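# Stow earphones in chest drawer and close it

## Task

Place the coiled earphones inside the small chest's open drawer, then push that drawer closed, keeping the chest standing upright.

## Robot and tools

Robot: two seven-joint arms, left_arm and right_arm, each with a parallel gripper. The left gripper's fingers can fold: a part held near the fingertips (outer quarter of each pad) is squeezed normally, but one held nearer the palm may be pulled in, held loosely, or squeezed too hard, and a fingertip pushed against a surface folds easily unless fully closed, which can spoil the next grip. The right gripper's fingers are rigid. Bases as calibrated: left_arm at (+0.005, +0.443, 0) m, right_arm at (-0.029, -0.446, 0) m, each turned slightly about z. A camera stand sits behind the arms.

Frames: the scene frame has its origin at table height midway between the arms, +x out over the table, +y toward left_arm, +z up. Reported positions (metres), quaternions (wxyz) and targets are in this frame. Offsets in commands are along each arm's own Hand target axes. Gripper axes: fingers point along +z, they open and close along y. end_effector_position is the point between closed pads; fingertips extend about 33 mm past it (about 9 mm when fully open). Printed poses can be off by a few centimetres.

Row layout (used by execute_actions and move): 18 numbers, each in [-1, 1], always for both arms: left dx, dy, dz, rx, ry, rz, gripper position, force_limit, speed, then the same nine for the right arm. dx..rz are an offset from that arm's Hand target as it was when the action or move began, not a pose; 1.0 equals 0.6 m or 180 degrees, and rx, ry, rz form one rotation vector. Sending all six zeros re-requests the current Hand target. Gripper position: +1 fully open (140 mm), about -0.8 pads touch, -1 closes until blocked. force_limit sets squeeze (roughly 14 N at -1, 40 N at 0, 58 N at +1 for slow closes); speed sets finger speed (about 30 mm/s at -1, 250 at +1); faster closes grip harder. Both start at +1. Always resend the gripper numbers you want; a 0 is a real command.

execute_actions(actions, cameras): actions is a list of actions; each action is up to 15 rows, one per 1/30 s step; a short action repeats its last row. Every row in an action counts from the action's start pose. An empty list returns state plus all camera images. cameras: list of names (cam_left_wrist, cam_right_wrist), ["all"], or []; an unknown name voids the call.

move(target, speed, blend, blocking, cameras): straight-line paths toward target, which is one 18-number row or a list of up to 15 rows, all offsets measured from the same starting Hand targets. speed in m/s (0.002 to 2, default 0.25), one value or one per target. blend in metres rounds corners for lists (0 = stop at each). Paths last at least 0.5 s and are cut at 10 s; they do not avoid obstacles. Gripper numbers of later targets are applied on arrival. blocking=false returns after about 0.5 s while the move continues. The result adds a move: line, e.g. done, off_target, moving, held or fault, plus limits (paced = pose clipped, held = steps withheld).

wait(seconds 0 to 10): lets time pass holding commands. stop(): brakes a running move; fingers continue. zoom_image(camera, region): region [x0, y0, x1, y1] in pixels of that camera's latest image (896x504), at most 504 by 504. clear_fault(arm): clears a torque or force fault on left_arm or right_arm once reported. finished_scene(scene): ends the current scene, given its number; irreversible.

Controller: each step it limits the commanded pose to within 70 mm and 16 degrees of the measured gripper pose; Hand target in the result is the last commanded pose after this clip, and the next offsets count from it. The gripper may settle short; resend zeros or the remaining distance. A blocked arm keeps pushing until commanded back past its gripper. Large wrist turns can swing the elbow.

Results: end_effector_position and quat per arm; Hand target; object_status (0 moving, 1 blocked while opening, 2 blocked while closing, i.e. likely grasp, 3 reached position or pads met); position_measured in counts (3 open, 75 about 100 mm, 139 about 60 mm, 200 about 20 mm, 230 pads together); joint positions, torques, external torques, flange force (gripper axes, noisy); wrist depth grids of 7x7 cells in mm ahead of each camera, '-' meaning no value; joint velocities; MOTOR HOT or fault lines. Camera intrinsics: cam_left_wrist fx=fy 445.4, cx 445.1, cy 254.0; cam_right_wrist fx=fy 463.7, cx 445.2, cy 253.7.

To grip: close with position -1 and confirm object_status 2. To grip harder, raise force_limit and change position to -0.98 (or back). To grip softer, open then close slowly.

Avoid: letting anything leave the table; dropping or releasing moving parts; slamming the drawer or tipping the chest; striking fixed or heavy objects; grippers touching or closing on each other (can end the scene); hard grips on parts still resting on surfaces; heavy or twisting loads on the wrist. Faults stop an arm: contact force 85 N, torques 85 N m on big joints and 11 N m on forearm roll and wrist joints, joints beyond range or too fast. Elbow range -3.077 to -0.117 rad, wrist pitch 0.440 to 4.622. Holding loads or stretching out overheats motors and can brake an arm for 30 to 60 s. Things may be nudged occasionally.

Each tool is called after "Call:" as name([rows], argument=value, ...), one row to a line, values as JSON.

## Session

Call:
execute_actions(actions=[], cameras=["all"])

Scene clock: 0.00 s.
left_arm: end_effector_position=(+0.5821, +0.3609, +0.2792) position_measured=3 object_status=3 end_effector_quat_wxyz=(+0.513, +0.843, +0.145, -0.065) | right_arm: end_effector_position=(+0.4645, -0.4015, +0.2702) position_measured=3 object_status=3 end_effector_quat_wxyz=(+0.377, +0.000, +0.799, +0.469)
Joint positions: left_arm=[0.235 0.256 0.073 -1.901 -1.028 1.604 -1.215] | right_arm=[-0.33 -0.287 -0.127 -2.721 1.509 1.937 0.064]
Joint velocities: within noise
Joint torques (N m): no reading
External joint torques (N m): no reading
Flange force (N): no reading
Wrist depth (mm): cam_left_wrist=[276 - - - - - - / - 336 345 365 412 1996 - / - 376 328 304 - - - / - 124 362 331 - 134 - / - 107 415 379 990 126 96 / - 456 637 539 - - 97 / - 598 642 3007 888 917 -] | cam_right_wrist=[- - - - 547 2931 2599 / - - - - 3820 3112 2682 / - - - 2740 4002 3601 - / - 127 - 4848 4943 136 - / - 110 3317 - 6303 128 98 / - 109 3037 2966 3501 3361 - / - - 2898 2626 - 2448 -]
Hand target: left_arm +0.5821, +0.3609, +0.2792; +0.513, +0.843, +0.145, -0.065 | right_arm +0.4645, -0.4015, +0.2702; +0.377, +0.000, +0.799, +0.469
Tool commands: left_gripper/position=+1.0 left_gripper/force_limit=+1.0 left_gripper/speed=+1.0 right_gripper/position=+1.0 right_gripper/force_limit=+1.0 right_gripper/speed=+1.0

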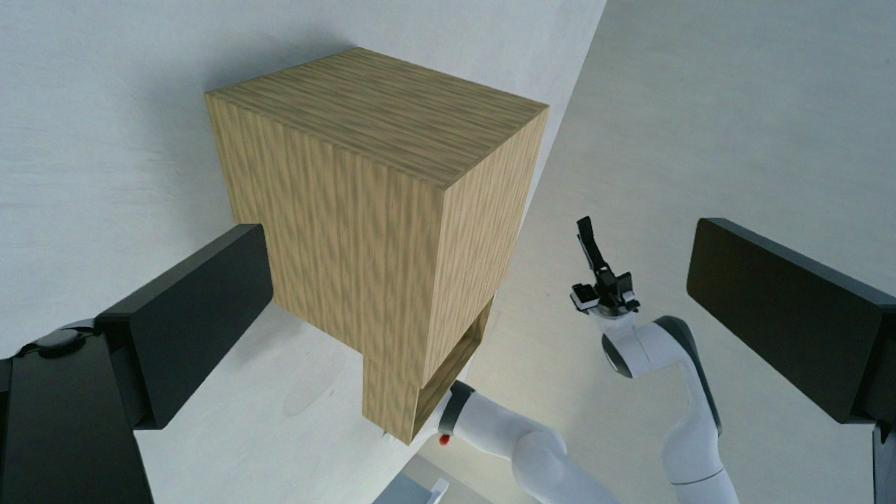

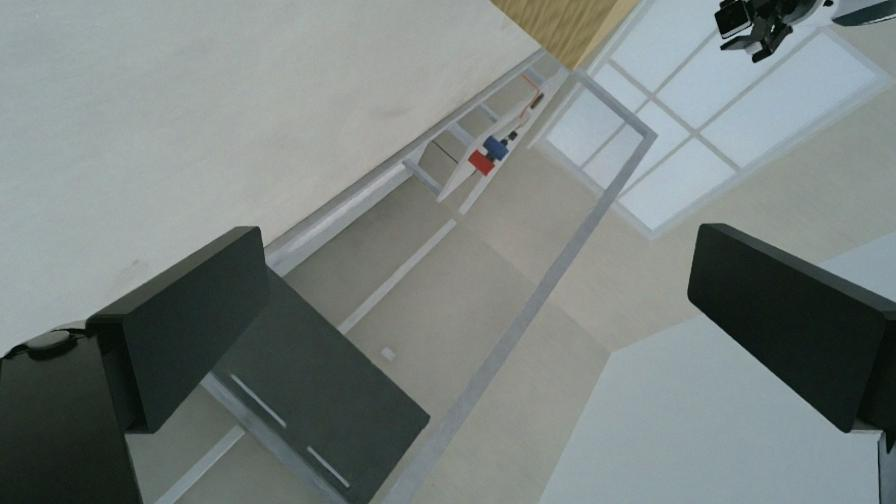

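Call:
move(target=[-0.241,0.074,-0.345,0.345,0.044,0.098,1,1,1, -0.02,0.37,-0.041,0.32,0.257,0,1,1,1], speed=0.35, cameras=["all"])

Scene clock: 52.50 s.
left_arm: end_effector_position=(+0.4519, +0.4987, +0.4517) position_measured=3 object_status=3 end_effector_quat_wxyz=(+0.001, +1.000, -0.003, +0.003) | right_arm: end_effector_position=(+0.3807, -0.3008, +0.4501) position_measured=3 object_status=3 end_effector_quat_wxyz=(+0.001, -0.003, +1.000, +0.000)
Joint positions: left_arm=[0.173 -0.306 -0.063 -1.803 -0.023 1.504 -1.421] | right_arm=[-0.831 -0.617 0.805 -1.823 0.439 1.387 1.496]
Joint velocities: left_arm=[within noise] | right_arm=[0.001 -0.001 0 -0.002 0.001 -0.001 0.006]
Joint torques (N m): left_arm=[-0.23 -20.01 0.68 23.52 1.25 2.29 -0.14] | right_arm=[-0.59 1.93 -13.98 20.06 0.67 2.09 0.13]
External joint torques (N m): left_arm=[-0.3 0.62 0.26 -0.16 0.38 -0.38 -0.14] | right_arm=[-0.58 -0.29 -0.12 -0.03 -0.13 -0.36 0.13]
Flange force (N): left_arm=[1.4 -0.2 -1.0] | right_arm=[0.2 0.0 -0.9]
Wrist depth (mm): cam_left_wrist=[1349 - - - - 451 346 / 1371 - - 544 - 485 366 / 1418 568 571 - 567 546 392 / 1503 135 612 - - 134 431 / - 107 - - - 126 96 / - 94 - 637 - - 97 / - - - 582 618 761 -] | cam_right_wrist=[- - - - - - 381 / 563 - - - - - 422 / - - - - - 434 442 / - 126 - 580 - 145 402 / - 102 - - - 127 102 / - 110 - - - - - / - - - - - - -]
Hand target: left_arm +0.4507, +0.4993, +0.4503; +0.000, +1.000, -0.001, +0.001 | right_arm +0.3799, -0.2997, +0.4505; +0.001, +0.000, +1.000, +0.000
Off the commanded pose: left_arm 0.002 m, 0 deg | right_arm 0.001 m, 0 deg.
move: done

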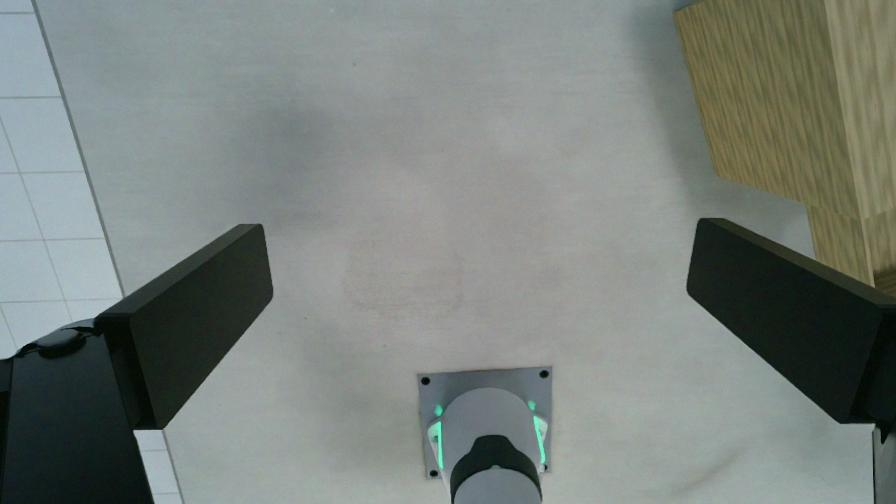

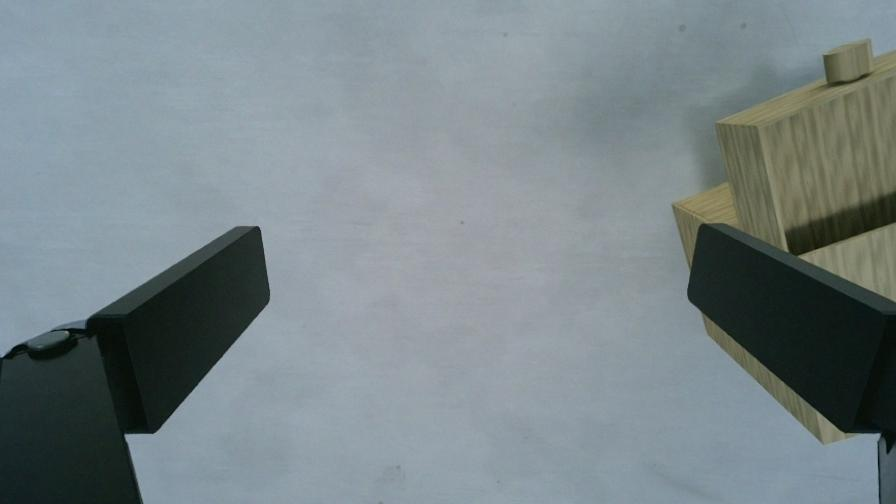

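Call:
move(target=[0,0,0,0,0,0,1,1,1, 0,-0.05,0,0,0,-0.97,1,1,1], speed=0.6, cameras=["cam_right_wrist"])

Scene clock: 82.73 s.
left_arm: end_effector_position=(+0.4519, +0.4987, +0.4517) position_measured=3 object_status=3 end_effector_quat_wxyz=(+0.001, +1.000, -0.003, +0.003) | right_arm: end_effector_position=(+0.3789, -0.3288, +0.4499) position_measured=3 object_status=3 end_effector_quat_wxyz=(-0.001, +0.999, -0.051, -0.002)
Joint positions: left_arm=[0.173 -0.306 -0.063 -1.803 -0.023 1.504 -1.421] | right_arm=[0.451 -0.379 -0.11 -1.87 -0.037 1.491 -1.152]
Joint velocities: left_arm=[within noise] | right_arm=[-0.001 0.001 -0.001 0 0.001 -0.001 -0.007]
Joint torques (N m): left_arm=[-0.2 -19.9 0.85 23.53 1.26 2.32 -0.13] | right_arm=[0.41 -18.12 0.95 23.15 0.51 2.73 -0.17]
External joint torques (N m): left_arm=[-0.17 0.69 0.55 -0.11 0.41 -0.35 -0.13] | right_arm=[0.36 -0.16 -0.08 -0.42 -0.34 0.09 -0.17]
Flange force (N): left_arm=[1.6 -0.7 -1.2] | right_arm=[-1.3 0.9 1.8]
Wrist depth (mm): cam_left_wrist=[1342 - - - - 453 346 / 1327 - - - - 482 364 / 1426 583 - 587 - - 392 / 1494 124 - 632 - 133 429 / - 115 699 640 - 126 96 / - 100 719 680 752 - 97 / - 1698 686 593 580 - -] | cam_right_wrist=[394 510 550 - - 514 - / 410 499 - - - - - / 458 432 - - - - - / 469 134 - - - 135 - / - 102 - - - 127 102 / - 96 - - 641 - - / - - - - 541 - -]
Hand target: left_arm +0.4507, +0.4993, +0.4503; +0.000, +1.000, -0.001, +0.001 | right_arm +0.3799, -0.3297, +0.4504; +0.000, +0.999, -0.047, +0.001
Off the commanded pose: left_arm 0.002 m, 0 deg | right_arm 0.001 m, 0 deg.
move: done; limits=paced
Images, in order (width x height): cam_right_wrist 896x504.

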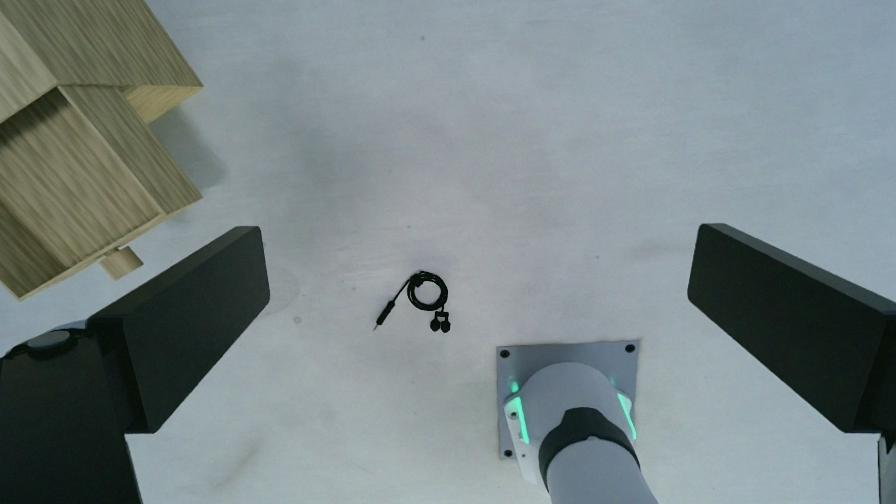

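Call:
move(target=[0,0,0,0,0,0,1,1,1, -0.29,-0.056,0.417,0,0,-0.247,-0.42,0,0], speed=0.3, cameras=["cam_right_wrist"])

Scene clock: 144.87 s.
left_arm: end_effector_position=(+0.4519, +0.4987, +0.4517) position_measured=3 object_status=3 end_effector_quat_wxyz=(+0.001, +1.000, -0.003, +0.003) | right_arm: end_effector_position=(+0.2091, -0.2796, +0.2001) position_measured=182 object_status=3 end_effector_quat_wxyz=(-0.001, +0.944, +0.330, -0.001)
Joint positions: left_arm=[0.173 -0.306 -0.063 -1.803 -0.023 1.504 -1.421] | right_arm=[0.795 -0.845 -0.151 -2.841 -0.122 1.997 -1.526]
Joint velocities: left_arm=[within noise] | right_arm=[0.001 0 0.001 -0.001 0 0.002 -0.008]
Joint torques (N m): left_arm=[-0.15 -19.86 0.78 23.52 1.27 2.33 -0.11] | right_arm=[0.41 -4.3 1.61 23.85 0.41 2.77 -0.27]
External joint torques (N m): left_arm=[-0.28 0.63 0.3 -0.07 0.4 -0.34 -0.11] | right_arm=[0.41 -0.52 0 -0.56 -0.38 0.13 -0.27]
Flange force (N): left_arm=[1.7 -0.4 -1.2] | right_arm=[-3.1 0.4 1.1]
Wrist depth (mm): cam_left_wrist=[- - 533 - - 449 345 / 552 - 551 - - 496 364 / 1379 - - 578 591 586 396 / 1512 124 - 627 - 134 430 / - 107 - - 640 126 96 / - 100 - 676 - - 97 / - - - 601 640 745 -] | cam_right_wrist=[- - - - - - - / - - - - - - - / - - - - - - - / 367 - - 132 129 - - / - - 92 - 91 94 - / - - - - - - - / - - - 382 - - -]
Hand target: left_arm +0.4507, +0.4993, +0.4503; +0.000, +1.000, -0.001, +0.001 | right_arm +0.2101, -0.2796, +0.2001; +0.000, +0.943, +0.334, +0.001
Off the commanded pose: left_arm 0.002 m, 0 deg | right_arm 0.001 m, 1 deg.
move: done
Images, in order (width x height): cam_right_wrist 896x504.

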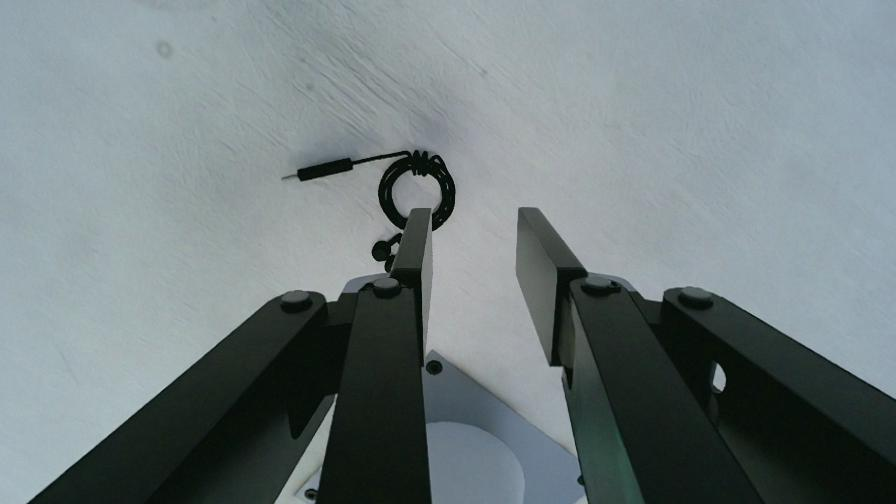

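Call:
move(target=[0,0,0,0,0,0,1,1,1, -0.0075,-0.0155,0.2,0,-0.083,0,-0.42,0,0], speed=0.2, cameras=["cam_right_wrist"])

Scene clock: 161.63 s.
left_arm: end_effector_position=(+0.4519, +0.4987, +0.4517) position_measured=3 object_status=3 end_effector_quat_wxyz=(+0.001, +1.000, -0.003, +0.003) | right_arm: end_effector_position=(+0.2001, -0.2769, +0.0800) position_measured=182 object_status=3 end_effector_quat_wxyz=(+0.046, +0.935, +0.330, -0.123)
Joint positions: left_arm=[0.173 -0.306 -0.063 -1.803 -0.023 1.504 -1.421] | right_arm=[0.857 -0.326 -0.192 -2.787 -0.088 2.201 -1.533]
Joint velocities: left_arm=[within noise] | right_arm=[0.001 -0.001 0 -0.001 0 0.003 -0.002]
Joint torques (N m): left_arm=[-0.2 -19.95 0.8 23.57 1.26 2.31 -0.11] | right_arm=[0.27 -15.11 0.93 20.22 0.7 1.97 -0.24]
External joint torques (N m): left_arm=[-0.31 0.76 0.33 -0.12 0.39 -0.36 -0.11] | right_arm=[0.23 0.91 -0.13 0.42 0.15 0.09 -0.24]
Flange force (N): left_arm=[1.9 -0.4 -1.2] | right_arm=[5.1 0.1 1.3]
Wrist depth (mm): cam_left_wrist=[- 542 - 517 517 471 344 / 1386 553 557 560 567 495 365 / 1371 - 574 - 574 544 398 / 1522 124 615 - 596 134 435 / - 107 - - 660 126 97 / - 94 - 673 - 711 97 / - - - 593 613 795 -] | cam_right_wrist=[- - - - - - - / - - 200 206 - - 194 / - - - 204 - - - / - - - 152 130 - 240 / - - 92 - 91 94 - / - - - 312 - - - / - - - 328 - - -]
Hand target: left_arm +0.4507, +0.4993, +0.4503; +0.000, +1.000, -0.001, +0.001 | right_arm +0.2009, -0.2751, +0.0801; +0.043, +0.935, +0.331, -0.122
Off the commanded pose: left_arm 0.002 m, 0 deg | right_arm 0.002 m, 0 deg.
move: done
Images, in order (width x height): cam_right_wrist 896x504.

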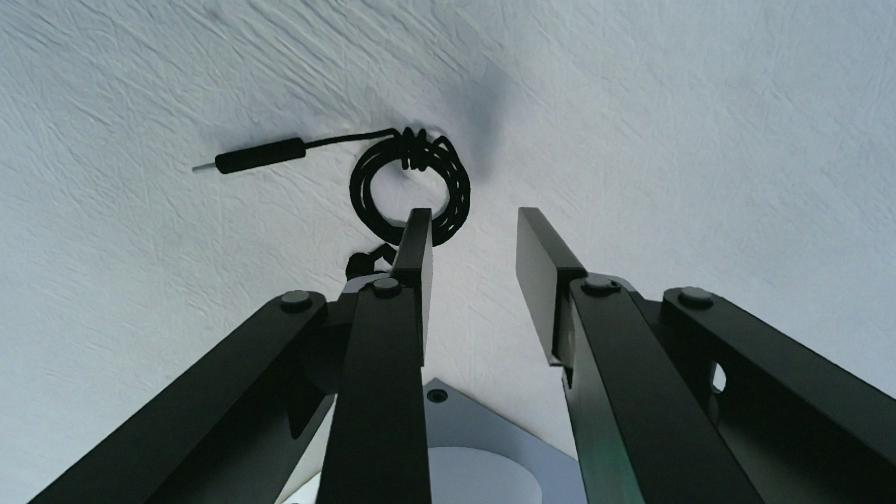

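Call:
move(target=[0,0,0,0,0,0,1,1,1, 0.0093,-0.0067,0.0665,0,0,0,-0.42,0,0], speed=0.1, cameras=["cam_right_wrist"])

Call:
zoom_image(camera="cam_right_wrist", region=[340, 110, 600, 310])

Scene clock: 198.60 s.
left_arm: end_effector_position=(+0.4519, +0.4987, +0.4517) position_measured=3 object_status=3 end_effector_quat_wxyz=(+0.001, +1.000, -0.003, +0.003) | right_arm: end_effector_position=(+0.1947, -0.2761, +0.0406) position_measured=182 object_status=3 end_effector_quat_wxyz=(+0.045, +0.935, +0.330, -0.122)
Joint positions: left_arm=[0.173 -0.306 -0.063 -1.803 -0.023 1.504 -1.421] | right_arm=[0.872 -0.223 -0.199 -2.826 -0.075 2.344 -1.535]
Joint velocities: left_arm=[within noise] | right_arm=[0 0 -0.001 -0.001 0 0.005 0]
Joint torques (N m): left_arm=[-0.23 -19.95 0.8 23.53 1.28 2.32 -0.15] | right_arm=[0.37 -16.79 0.65 17.87 0.61 2.09 -0.22]
External joint torques (N m): left_arm=[-0.21 0.65 0.48 -0.13 0.42 -0.35 -0.15] | right_arm=[0.34 0.87 -0.09 0.05 0.17 0.21 -0.21]
Flange force (N): left_arm=[1.5 -0.5 -1.1] | right_arm=[4.0 -0.3 2.9]
Wrist depth (mm): cam_left_wrist=[1254 - - 519 - 461 347 / 1307 - - - - 482 364 / 1522 - - 597 553 550 399 / 1560 131 643 607 - 134 431 / - 115 645 - - 125 96 / - 106 667 674 - - 97 / - 717 773 633 612 - -] | cam_right_wrist=[- - - - 149 148 - / 162 - - - - - - / - - - 167 - - - / - - - 152 129 - - / - - 92 92 91 94 213 / - - - 247 - - - / - - - 278 - - -]
Hand target: left_arm +0.4507, +0.4993, +0.4503; +0.000, +1.000, -0.001, +0.001 | right_arm +0.1947, -0.2750, +0.0401; +0.043, +0.935, +0.331, -0.122
Off the commanded pose: left_arm 0.002 m, 0 deg | right_arm 0.001 m, 0 deg.
move: done
Images, in order (width x height): cam_right_wrist 896x504.

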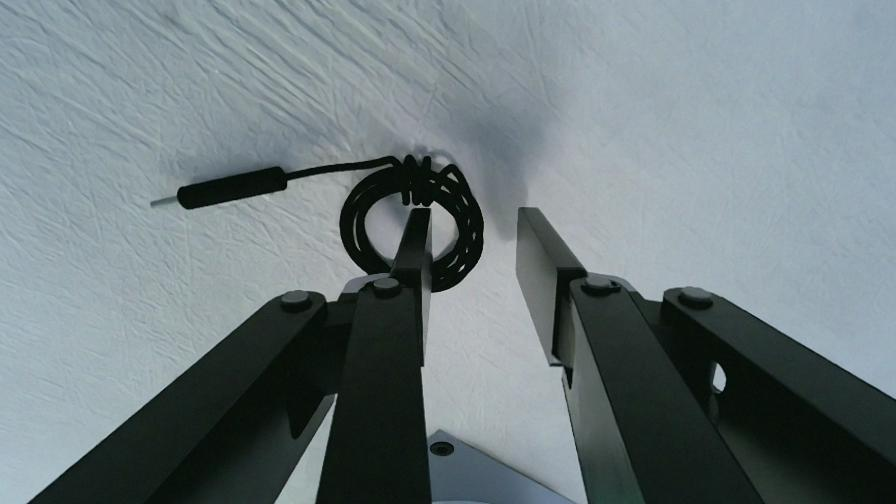

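Scaled by 1.938 from the camera's 896x504 image, which has a finer 1280x720 frame.

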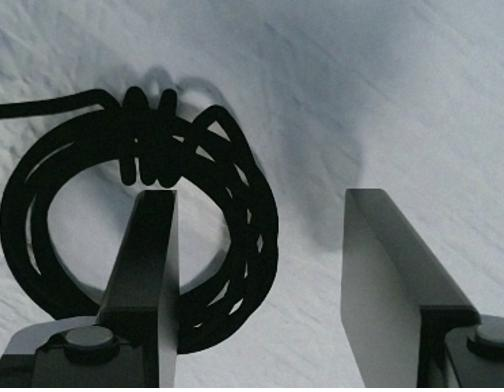

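Call:
move(target=[0,0,0,0,0,0,1,1,1, 0.0055,-0.001,0.0213,0,0,0,-0.42,0,0], speed=0.03, cameras=["cam_right_wrist"])

Call:
zoom_image(camera="cam_right_wrist", region=[340, 110, 600, 310])

Scene clock: 208.73 s.
left_arm: end_effector_position=(+0.4519, +0.4987, +0.4517) position_measured=3 object_status=3 end_effector_quat_wxyz=(+0.001, +1.000, -0.003, +0.003) | right_arm: end_effector_position=(+0.1931, -0.2768, +0.0290) position_measured=182 object_status=3 end_effector_quat_wxyz=(+0.046, +0.935, +0.329, -0.125)
Joint positions: left_arm=[0.173 -0.306 -0.063 -1.803 -0.023 1.504 -1.421] | right_arm=[0.877 -0.184 -0.203 -2.829 -0.068 2.38 -1.537]
Joint torques (N m): left_arm=[-0.25 -19.97 0.79 23.57 1.28 2.31 -0.1] | right_arm=[0.82 -14.5 0.61 15.47 0.86 4 -0.34]
External joint torques (N m): left_arm=[-0.25 0.79 0.47 -0.13 0.42 -0.36 -0.1] | right_arm=[0.79 3.9 -0.03 -1.74 0.44 2.12 -0.33]
Flange force (N): left_arm=[1.9 -0.6 -1.2] | right_arm=[11.8 -1.6 19.6]
Wrist depth (mm): cam_left_wrist=[- - 512 - 523 460 348 / 1410 - 551 - - 495 363 / 1434 - 580 - - 586 397 / 1540 135 610 - - 134 425 / - 114 652 662 657 126 96 / - 94 - 660 713 687 97 / - 1733 730 705 635 - -] | cam_right_wrist=[- - - - - - - / - 150 - - - 148 - / - - - - - 163 162 / - 181 - 152 130 - - / - - 92 91 91 94 - / - - - - - - - / - - - - - - -]
Hand target: left_arm +0.4507, +0.4993, +0.4503; +0.000, +1.000, -0.001, +0.001 | right_arm +0.1942, -0.2746, +0.0269; +0.043, +0.935, +0.331, -0.122
Off the commanded pose: left_arm 0.002 m, 0 deg | right_arm 0.003 m, 1 deg.
move: done
Images, in order (width x height): cam_right_wrist 896x504.

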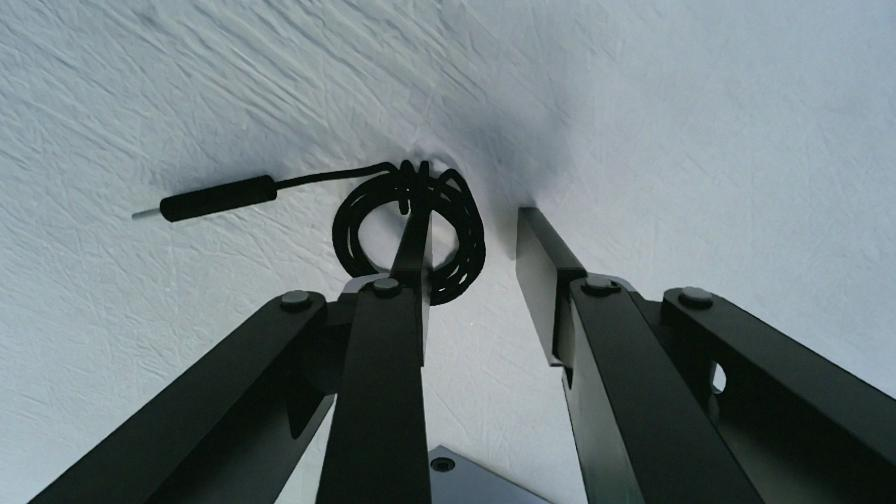

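Scaled by 1.938 from the camera's 896x504 image, which has a finer 1280x720 frame.

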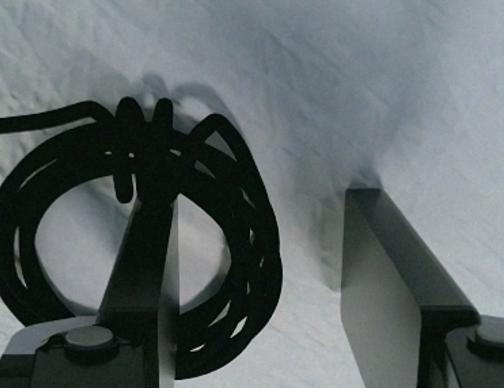

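Call:
move([
  [0,0,0,0,0,0,1,1,1, -0.0035,0,-0.0129,0,0,0,-0.42,0,0],
  [0,0,0,0,0,0,1,1,1, -0.0131,0.0042,-0.0102,0,0,0,-0.49,0,0],
], speed=0.04, cameras=["cam_right_wrist"])

Call:
zoom_image(camera="cam_right_wrist", region=[340, 110, 600, 310])

Scene clock: 233.80 s.
left_arm: end_effector_position=(+0.4519, +0.4987, +0.4517) position_measured=3 object_status=3 end_effector_quat_wxyz=(+0.001, +1.000, -0.003, +0.003) | right_arm: end_effector_position=(+0.1916, -0.2786, +0.0348) position_measured=191 object_status=3 end_effector_quat_wxyz=(+0.042, +0.936, +0.329, -0.121)
Joint positions: left_arm=[0.173 -0.306 -0.063 -1.803 -0.023 1.504 -1.421] | right_arm=[0.872 -0.221 -0.205 -2.845 -0.073 2.371 -1.537]
Joint torques (N m): left_arm=[-0.15 -19.92 0.75 23.54 1.27 2.3 -0.11] | right_arm=[-0.57 -18.06 0.86 17.09 0.09 1.59 -0.26]
External joint torques (N m): left_arm=[-0.17 0.71 0.39 -0.12 0.41 -0.37 -0.11] | right_arm=[-0.58 -0.62 0.13 -0.48 -0.34 -0.31 -0.26]
Flange force (N): left_arm=[1.7 -0.6 -1.2] | right_arm=[-4.5 1.7 -2.3]
Wrist depth (mm): cam_left_wrist=[- - - - 520 465 345 / 1442 - - - - 482 366 / 1434 - - - 583 - 390 / 1522 124 606 - 607 134 429 / - 114 643 655 - 126 96 / - 107 - - - - 97 / - 1540 749 578 610 745 -] | cam_right_wrist=[- - - - - - - / - - - - - - - / - - - 160 - - - / - - - 168 120 - - / - - 87 98 98 94 - / - - - - - - - / - - - - - - -]
Hand target: left_arm +0.4507, +0.4993, +0.4503; +0.000, +1.000, -0.001, +0.001 | right_arm +0.1911, -0.2804, +0.0348; +0.043, +0.935, +0.331, -0.122
Off the commanded pose: left_arm 0.002 m, 0 deg | right_arm 0.002 m, 0 deg.
move: done
Images, in order (width x height): cam_right_wrist 896x504.

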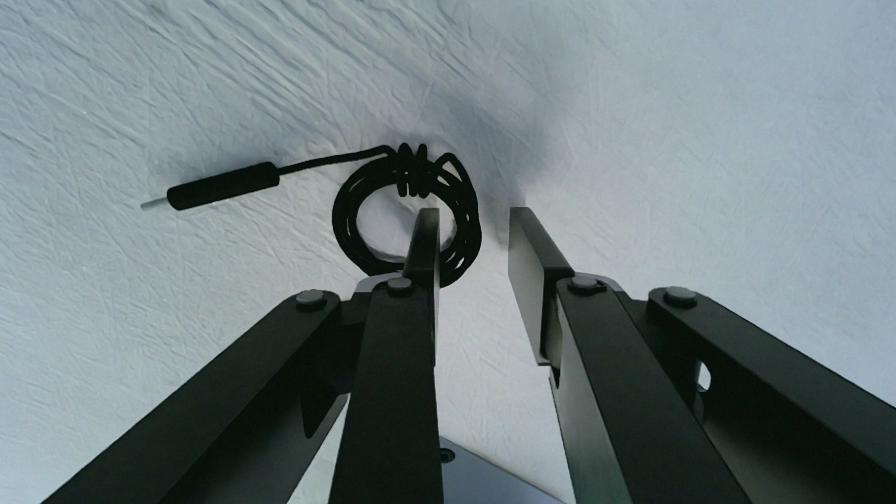

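Scaled by 1.938 from the camera's 896x504 image, which has a finer 1280x720 frame.

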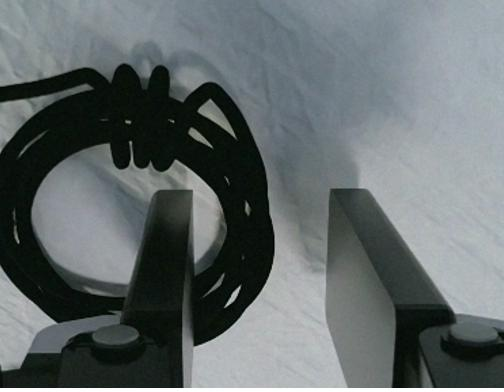

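Call:
move([
  [0,0,0,0,0,0,1,1,1, -0.0043,0,-0.0161,0,0,0,-0.49,0,0],
  [0,0,0,0,0,0,1,1,1, -0.0245,-0.0052,-0.0108,0,0,0.167,-0.49,0,0],
], speed=0.08, cameras=["cam_right_wrist"])

Call:
zoom_image(camera="cam_right_wrist", region=[340, 110, 600, 310])

Scene clock: 322.87 s.
left_arm: end_effector_position=(+0.4519, +0.4987, +0.4517) position_measured=3 object_status=3 end_effector_quat_wxyz=(+0.001, +1.000, -0.003, +0.003) | right_arm: end_effector_position=(+0.1807, -0.2855, +0.0448) position_measured=191 object_status=3 end_effector_quat_wxyz=(+0.073, +0.988, +0.082, -0.105)
Joint positions: left_arm=[0.173 -0.306 -0.063 -1.803 -0.023 1.504 -1.421] | right_arm=[0.73 -0.289 -0.045 -2.88 -0.028 2.334 -1.054]
Joint velocities: left_arm=[within noise] | right_arm=[0.001 0.001 0 0.001 0 0 0.005]
Joint torques (N m): left_arm=[-0.14 -19.91 0.77 23.58 1.3 2.32 -0.09] | right_arm=[-0.59 -16.37 0.76 17.77 0.6 1.73 0.16]
External joint torques (N m): left_arm=[-0.12 0.83 0.46 -0.16 0.44 -0.36 -0.1] | right_arm=[-0.59 -0.58 0.77 -0.38 0.17 -0.17 0.15]
Flange force (N): left_arm=[1.9 -0.8 -1.1] | right_arm=[-3.5 1.2 -1.6]
Wrist depth (mm): cam_left_wrist=[- 519 528 - - 456 346 / 1459 - 553 552 - 500 364 / 1410 565 - - - 583 393 / 1540 135 - - - 134 429 / - 107 - 664 - 126 96 / - 99 - 674 730 - 97 / - 754 682 624 709 752 -] | cam_right_wrist=[- - - - - - - / 153 - - 170 - 176 - / - - 169 - - - - / - - - 120 120 - - / - - 87 92 98 94 - / - - - - - - - / - - - - - - -]
Hand target: left_arm +0.4507, +0.4993, +0.4503; +0.000, +1.000, -0.001, +0.001 | right_arm +0.1794, -0.2858, +0.0448; +0.073, +0.989, +0.077, -0.106
Off the commanded pose: left_arm 0.002 m, 0 deg | right_arm 0.001 m, 1 deg.
move: done
Images, in order (width x height): cam_right_wrist 896x504.

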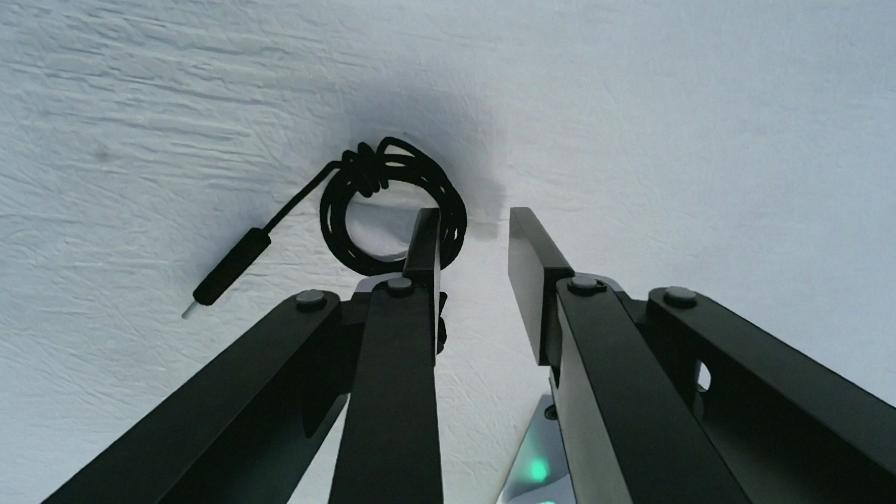

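Scaled by 1.938 from the camera's 896x504 image, which has a finer 1280x720 frame.

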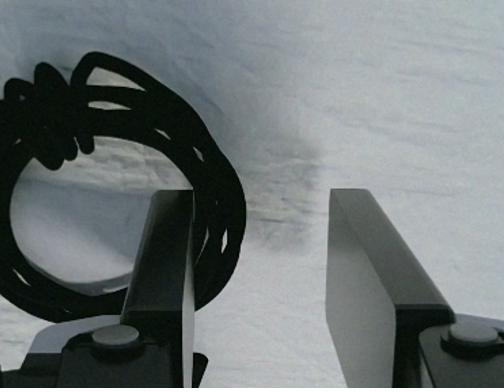

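Call:
move(target=[0,0,0,0,0,0,1,1,1, 0.0052,-0.0105,0.0225,0,0,0,-0.49,0,0], speed=0.04, cameras=["cam_right_wrist"])

Call:
zoom_image(camera="cam_right_wrist", region=[300, 110, 560, 310])

Scene clock: 343.53 s.
left_arm: end_effector_position=(+0.4519, +0.4987, +0.4517) position_measured=3 object_status=3 end_effector_quat_wxyz=(+0.001, +1.000, -0.003, +0.003) | right_arm: end_effector_position=(+0.1773, -0.2842, +0.0313) position_measured=191 object_status=3 end_effector_quat_wxyz=(+0.076, +0.988, +0.081, -0.110)
Joint positions: left_arm=[0.173 -0.306 -0.063 -1.803 -0.023 1.504 -1.421] | right_arm=[0.736 -0.238 -0.041 -2.88 -0.021 2.375 -1.048]
Joint torques (N m): left_arm=[-0.26 -19.92 0.81 23.53 1.27 2.31 -0.16] | right_arm=[0.48 -14.86 0.9 17.46 0.71 3.45 0.33]
External joint torques (N m): left_arm=[-0.27 0.77 0.46 -0.2 0.41 -0.37 -0.16] | right_arm=[0.52 1.84 0.96 0.2 0.31 1.6 0.32]
Flange force (N): left_arm=[1.7 -0.5 -1.0] | right_arm=[6.3 -7.5 10.4]
Wrist depth (mm): cam_left_wrist=[1229 546 - - 526 455 347 / 1320 - - 568 - 483 368 / 1459 - - 580 598 560 393 / 1512 125 - - 633 134 427 / - 115 691 637 646 126 96 / - 100 658 715 667 - 97 / - 777 808 575 - - -] | cam_right_wrist=[- - - - - - - / - - 146 - - - - / - - - 152 - - - / - - - 147 120 - - / - - 87 92 98 94 - / - - - - - - - / - - - - - - -]
Hand target: left_arm +0.4507, +0.4993, +0.4503; +0.000, +1.000, -0.001, +0.001 | right_arm +0.1787, -0.2814, +0.0303; +0.073, +0.989, +0.077, -0.106
Off the commanded pose: left_arm 0.002 m, 0 deg | right_arm 0.003 m, 1 deg.
move: done
Images, in order (width x height): cam_right_wrist 896x504.

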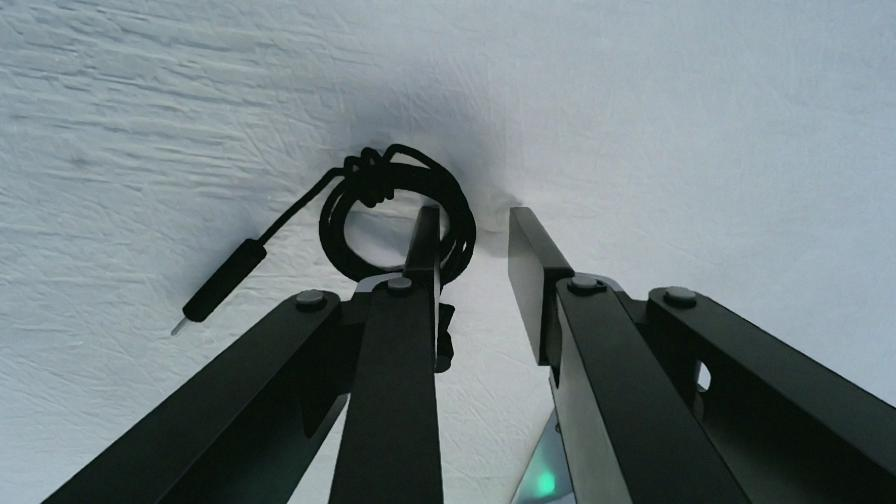

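Scaled by 1.938 from the camera's 896x504 image, which has a finer 1280x720 frame.

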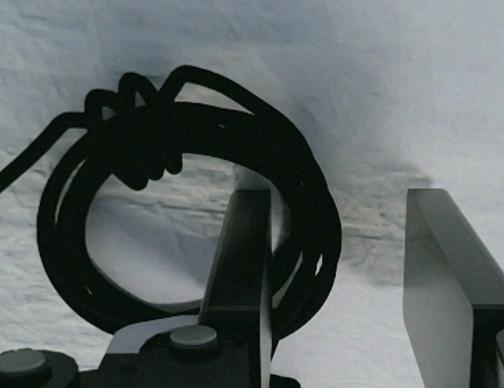

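Call:
move([
  [0,0,0,0,0,0,1,1,1, -0.0018,0.0012,-0.008,0,0,0,-0.49,0,0],
  [0,0,0,0,0,0,1,1,1, 0.0007,-0.0055,-0.008,0,0,0,-0.49,0,0],
  [0,0,0,0,0,0,1,1,1, 0.0037,-0.0073,0.0045,0,0,0,-0.49,0,0],
], speed=0.03, cameras=["cam_right_wrist"])

Call:
zoom_image(camera="cam_right_wrist", region=[300, 110, 560, 310])

Scene clock: 363.40 s.
left_arm: end_effector_position=(+0.4519, +0.4987, +0.4517) position_measured=3 object_status=3 end_effector_quat_wxyz=(+0.001, +1.000, -0.003, +0.003) | right_arm: end_effector_position=(+0.1791, -0.2790, +0.0308) position_measured=191 object_status=3 end_effector_quat_wxyz=(+0.075, +0.988, +0.081, -0.108)
Joint positions: left_arm=[0.173 -0.306 -0.063 -1.803 -0.023 1.504 -1.421] | right_arm=[0.741 -0.225 -0.036 -2.87 -0.015 2.38 -1.042]
Joint torques (N m): left_arm=[-0.24 -19.88 0.81 23.51 1.26 2.32 -0.16] | right_arm=[0.4 -9.69 0.65 15.18 0.55 5.4 0.17]
External joint torques (N m): left_arm=[-0.29 0.91 0.41 -0.3 0.4 -0.37 -0.16] | right_arm=[0.39 7.54 0.69 -2.18 0.15 3.52 0.16]
Flange force (N): left_arm=[1.8 -0.4 -0.7] | right_arm=[20.7 -14.5 34.6]
Wrist depth (mm): cam_left_wrist=[1356 531 - 520 532 455 346 / 1364 - - - - 489 365 / 1426 584 - 609 - 589 391 / 1494 135 - 601 625 134 427 / - 107 - - - 127 96 / - 94 721 667 - 705 97 / - - - 606 584 738 -] | cam_right_wrist=[- - - - - - 154 / - - 149 - - - - / - - - 154 - - - / - - 162 162 120 - - / - - 87 99 98 94 227 / - - - - - - - / - - - - - - -]
Hand target: left_arm +0.4507, +0.4993, +0.4503; +0.000, +1.000, -0.001, +0.001 | right_arm +0.1795, -0.2773, +0.0266; +0.073, +0.989, +0.077, -0.106
Off the commanded pose: left_arm 0.002 m, 0 deg | right_arm 0.005 m, 0 deg.
move: off_target (right_arm)
Images, in order (width x height): cam_right_wrist 896x504.

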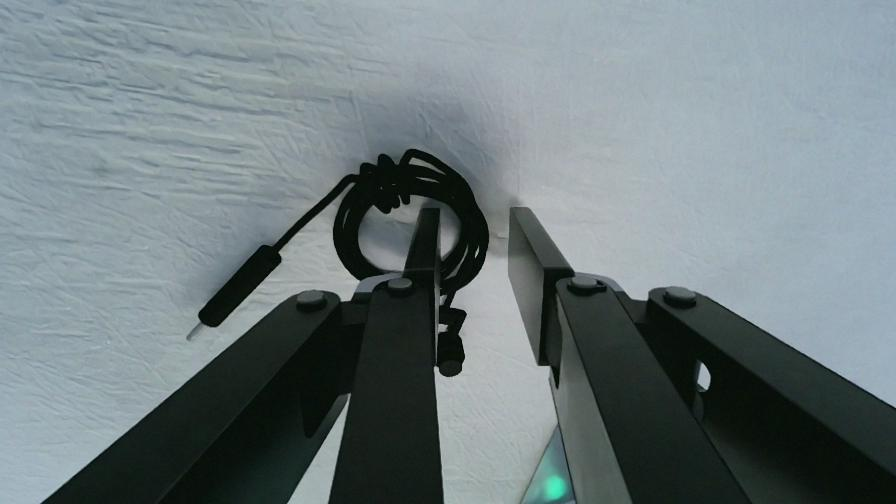

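Scaled by 1.938 from the camera's 896x504 image, which has a finer 1280x720 frame.

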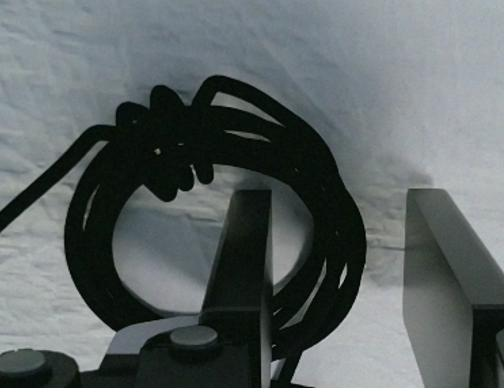

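Call:
move([
  [0,0,0,0,0,0,1,1,1, -0.0052,0.003,-0.0225,0,0,0,-0.49,0,0],
  [0,0,0,0,0,0,1,1,1, 0.0057,0.0058,-0.022,0.0107,0.0259,-0.0833,-0.49,0,0],
], speed=0.05, cameras=["cam_right_wrist"])

Call:
zoom_image(camera="cam_right_wrist", region=[300, 110, 560, 310])

Scene clock: 426.67 s.
left_arm: end_effector_position=(+0.4519, +0.4987, +0.4517) position_measured=3 object_status=3 end_effector_quat_wxyz=(+0.001, +1.000, -0.003, +0.003) | right_arm: end_effector_position=(+0.1854, -0.2783, +0.0390) position_measured=191 object_status=3 end_effector_quat_wxyz=(+0.039, +0.976, +0.202, -0.078)
Joint positions: left_arm=[0.173 -0.306 -0.063 -1.803 -0.023 1.504 -1.421] | right_arm=[0.791 -0.327 -0.112 -2.941 -0.059 2.44 -1.271]
Joint velocities: left_arm=[within noise] | right_arm=[0.001 0.001 0 0.001 -0.001 0 -0.004]
Joint torques (N m): left_arm=[-0.24 -19.89 0.75 23.53 1.27 2.32 -0.09] | right_arm=[0.44 -14.88 0.32 17.6 0.08 2.31 -0.3]
External joint torques (N m): left_arm=[-0.29 0.78 0.35 -0.16 0.41 -0.35 -0.09] | right_arm=[0.45 -0.54 -0.04 -0.38 -0.35 0.15 -0.3]
Flange force (N): left_arm=[1.8 -0.5 -1.0] | right_arm=[-2.8 1.1 -0.6]
Wrist depth (mm): cam_left_wrist=[- 525 - - 562 460 347 / 1402 531 541 539 - 485 366 / 1434 580 - 610 - 572 396 / 1459 131 - - 642 134 436 / - 107 646 - 678 126 96 / - 99 697 640 - - 97 / - 713 - 615 582 - -] | cam_right_wrist=[- - - - - - - / - - - - - - 170 / - - - 165 - - - / - - - 147 121 - - / - - 87 92 98 94 - / - - - - - - - / - - - - - - -]
Hand target: left_arm +0.4507, +0.4993, +0.4503; +0.000, +1.000, -0.001, +0.001 | right_arm +0.1860, -0.2781, +0.0391; +0.039, +0.975, +0.207, -0.076
Off the commanded pose: left_arm 0.002 m, 0 deg | right_arm 0.001 m, 1 deg.
move: done
Images, in order (width x height): cam_right_wrist 896x504.

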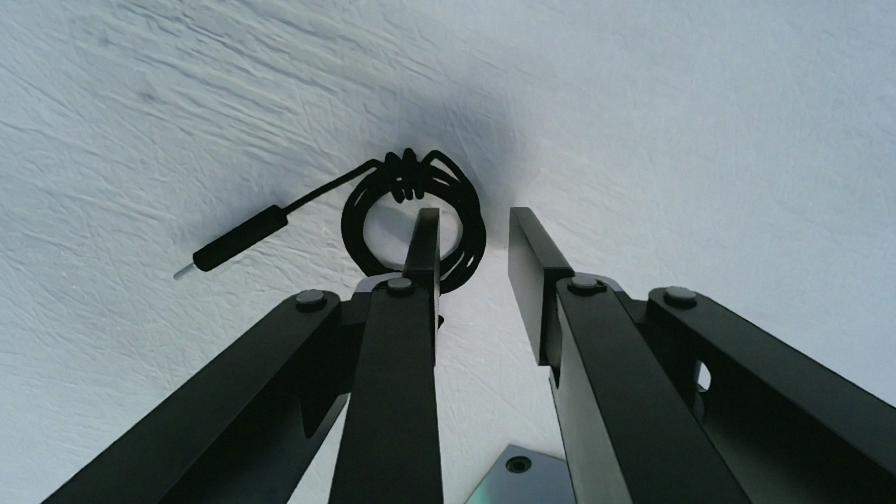

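Scaled by 1.938 from the camera's 896x504 image, which has a finer 1280x720 frame.

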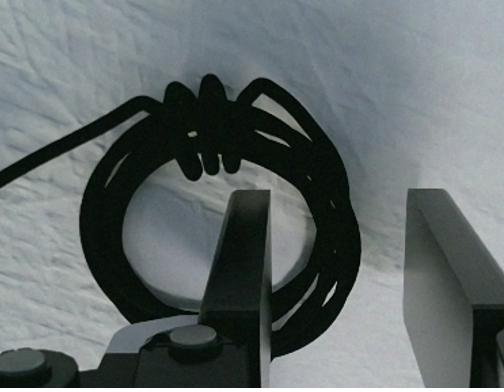

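Call:
move(target=[0,0,0,0,0,0,1,1,1, 0.0003,0.0018,0.0135,0,0,0,-0.49,0,0], speed=0.03, cameras=["cam_right_wrist"])

Call:
zoom_image(camera="cam_right_wrist", region=[300, 110, 560, 310])

Scene clock: 452.33 s.
left_arm: end_effector_position=(+0.4519, +0.4987, +0.4517) position_measured=3 object_status=3 end_effector_quat_wxyz=(+0.001, +1.000, -0.003, +0.003) | right_arm: end_effector_position=(+0.1849, -0.2792, +0.0317) position_measured=191 object_status=3 end_effector_quat_wxyz=(+0.039, +0.975, +0.204, -0.077)
Joint positions: left_arm=[0.173 -0.306 -0.063 -1.803 -0.023 1.504 -1.421] | right_arm=[0.791 -0.304 -0.114 -2.949 -0.059 2.472 -1.276]
Joint velocities: left_arm=[within noise] | right_arm=[-0.001 0 -0.001 0 -0.001 0.004 -0.001]
Joint torques (N m): left_arm=[-0.25 -19.97 0.89 23.55 1.26 2.3 -0.15] | right_arm=[-0.46 -13.78 0.3 17.19 0.06 2.27 -0.22]
External joint torques (N m): left_arm=[-0.3 0.88 0.5 -0.27 0.4 -0.39 -0.15] | right_arm=[-0.49 0.85 -0.07 -0.35 -0.34 0.11 -0.22]
Flange force (N): left_arm=[1.8 -0.6 -0.9] | right_arm=[2.5 1.4 3.4]
Wrist depth (mm): cam_left_wrist=[1320 513 520 - - 466 345 / 1267 550 - - - 516 364 / 1540 589 - - 517 584 391 / 1531 123 - 645 - 134 428 / - 114 648 669 - 127 96 / - 94 701 669 - 705 97 / - 745 - 606 607 736 -] | cam_right_wrist=[- - - - - - - / - 156 - - - 156 - / - 163 - 159 - - - / 175 - - 161 121 - - / - - 87 92 98 94 - / - - - - - - - / - - - - - - -]
Hand target: left_arm +0.4507, +0.4993, +0.4503; +0.000, +1.000, -0.001, +0.001 | right_arm +0.1856, -0.2799, +0.0311; +0.039, +0.975, +0.207, -0.076
Off the commanded pose: left_arm 0.002 m, 0 deg | right_arm 0.001 m, 0 deg.
move: done
Images, in order (width x height): cam_right_wrist 896x504.

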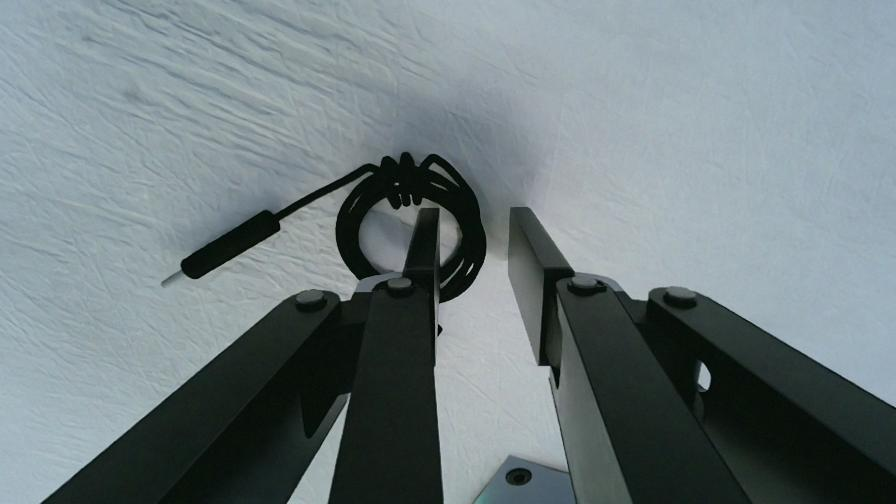

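Scaled by 1.938 from the camera's 896x504 image, which has a finer 1280x720 frame.

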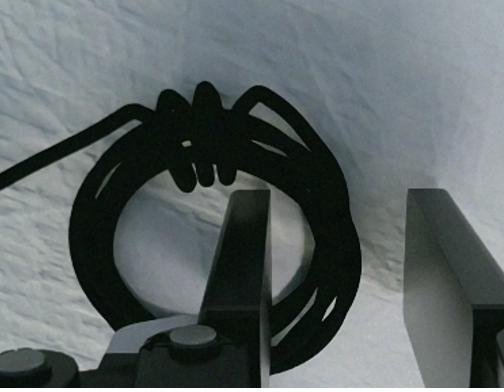

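Call:
move([
  [0,0,0,0,0,0,1,1,1, 0.0005,-0.0001,0.003,0,0,0,-0.49,-1,-1],
  [0,0,0,0,0,0,1,1,1, 0.0005,-0.0001,0.003,0,0,0,-1,-1,-1],
], speed=0.02, cameras=["cam_right_wrist"])

Call:
zoom_image(camera="cam_right_wrist", region=[300, 110, 560, 310])

Scene clock: 475.97 s.
left_arm: end_effector_position=(+0.4519, +0.4987, +0.4517) position_measured=3 object_status=3 end_effector_quat_wxyz=(+0.001, +1.000, -0.003, +0.003) | right_arm: end_effector_position=(+0.1852, -0.2791, +0.0299) position_measured=223 object_status=0 end_effector_quat_wxyz=(+0.039, +0.975, +0.204, -0.077)
Joint positions: left_arm=[0.173 -0.306 -0.063 -1.803 -0.023 1.504 -1.421] | right_arm=[0.791 -0.297 -0.114 -2.949 -0.059 2.48 -1.277]
Joint torques (N m): left_arm=[-0.22 -19.87 0.82 23.57 1.26 2.33 -0.11] | right_arm=[-0.42 -13.88 0.35 17.06 0.18 2.3 -0.2]
External joint torques (N m): left_arm=[-0.21 0.75 0.5 -0.09 0.4 -0.34 -0.11] | right_arm=[-0.4 0.9 0.02 -0.4 -0.22 0.13 -0.2]
Flange force (N): left_arm=[1.9 -0.7 -1.3] | right_arm=[2.5 0.9 3.7]
Wrist depth (mm): cam_left_wrist=[- - 533 - - 455 345 / 1334 - 551 - - 490 366 / 1451 - - - - - 391 / 1522 124 591 582 - 134 431 / - 107 - - - 125 96 / - 94 - 693 - - 97 / - 1862 728 586 618 - -] | cam_right_wrist=[- - - - - 148 - / - - - - - - 159 / - - - 154 - - - / - - - 132 - - - / - - 90 92 91 - - / - - - - - - - / - - - - - - -]
Hand target: left_arm +0.4507, +0.4993, +0.4503; +0.000, +1.000, -0.001, +0.001 | right_arm +0.1856, -0.2799, +0.0293; +0.039, +0.975, +0.207, -0.076
Off the commanded pose: left_arm 0.002 m, 0 deg | right_arm 0.001 m, 0 deg.
move: done
Images, in order (width x height): cam_right_wrist 896x504.

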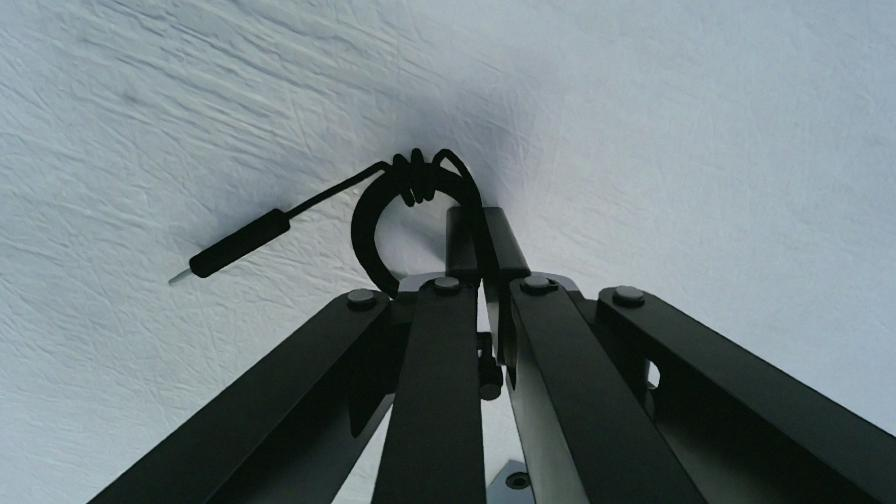

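Scaled by 1.938 from the camera's 896x504 image, which has a finer 1280x720 frame.

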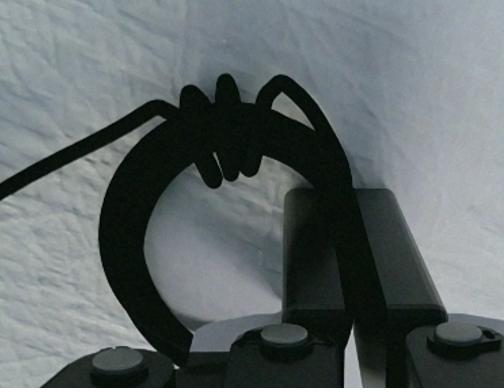

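Call:
move(target=[0,0,0,0,0,0,1,1,1, -0.014,0.0038,-0.082,0,0,0,-1,-1,-1], speed=0.06, cameras=["cam_right_wrist"])

Scene clock: 482.63 s.
left_arm: end_effector_position=(+0.4519, +0.4987, +0.4517) position_measured=3 object_status=3 end_effector_quat_wxyz=(+0.001, +1.000, -0.003, +0.003) | right_arm: end_effector_position=(+0.1851, -0.2792, +0.0786) position_measured=223 object_status=2 end_effector_quat_wxyz=(+0.038, +0.975, +0.206, -0.076)
Joint positions: left_arm=[0.173 -0.306 -0.063 -1.803 -0.023 1.504 -1.421] | right_arm=[0.783 -0.467 -0.105 -2.921 -0.063 2.284 -1.277]
Joint velocities: left_arm=[within noise] | right_arm=[0 -0.001 0 0 0.001 -0.005 0]
Joint torques (N m): left_arm=[-0.3 -19.83 0.82 23.58 1.26 2.31 -0.11] | right_arm=[-0.63 -12.3 1.3 20.45 0.38 1.77 -0.03]
External joint torques (N m): left_arm=[-0.34 0.84 0.44 -0.12 0.41 -0.36 -0.11] | right_arm=[-0.64 -0.59 0.82 0.19 -0.16 -0.4 -0.03]
Flange force (N): left_arm=[2.1 -0.6 -1.3] | right_arm=[-2.8 1.0 -3.3]
Wrist depth (mm): cam_left_wrist=[1371 - - - - 450 346 / 1364 530 - - - 519 365 / 1477 - 558 575 - 553 397 / 1494 124 - - - 134 430 / - 107 642 625 - 126 96 / - 94 - 669 - 725 97 / - 1862 - 583 723 - -] | cam_right_wrist=[- - - 183 - - - / - - - - 204 - - / - - - 154 - - - / - - - 132 235 - - / 253 - 87 92 91 - - / - - - - - - - / - - - - - - -]
Hand target: left_arm +0.4507, +0.4993, +0.4503; +0.000, +1.000, -0.001, +0.001 | right_arm +0.1854, -0.2800, +0.0793; +0.039, +0.975, +0.207, -0.076
Off the commanded pose: left_arm 0.002 m, 0 deg | right_arm 0.001 m, 0 deg.
move: done
Images, in order (width x height): cam_right_wrist 896x504.

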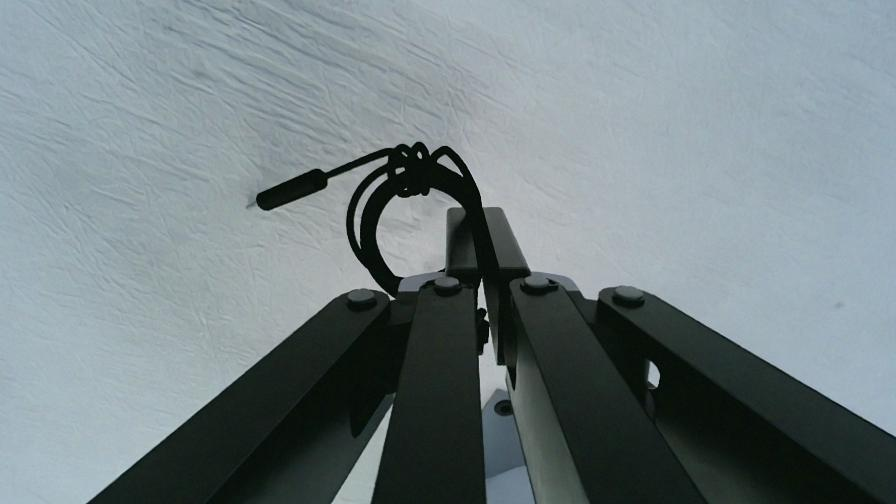

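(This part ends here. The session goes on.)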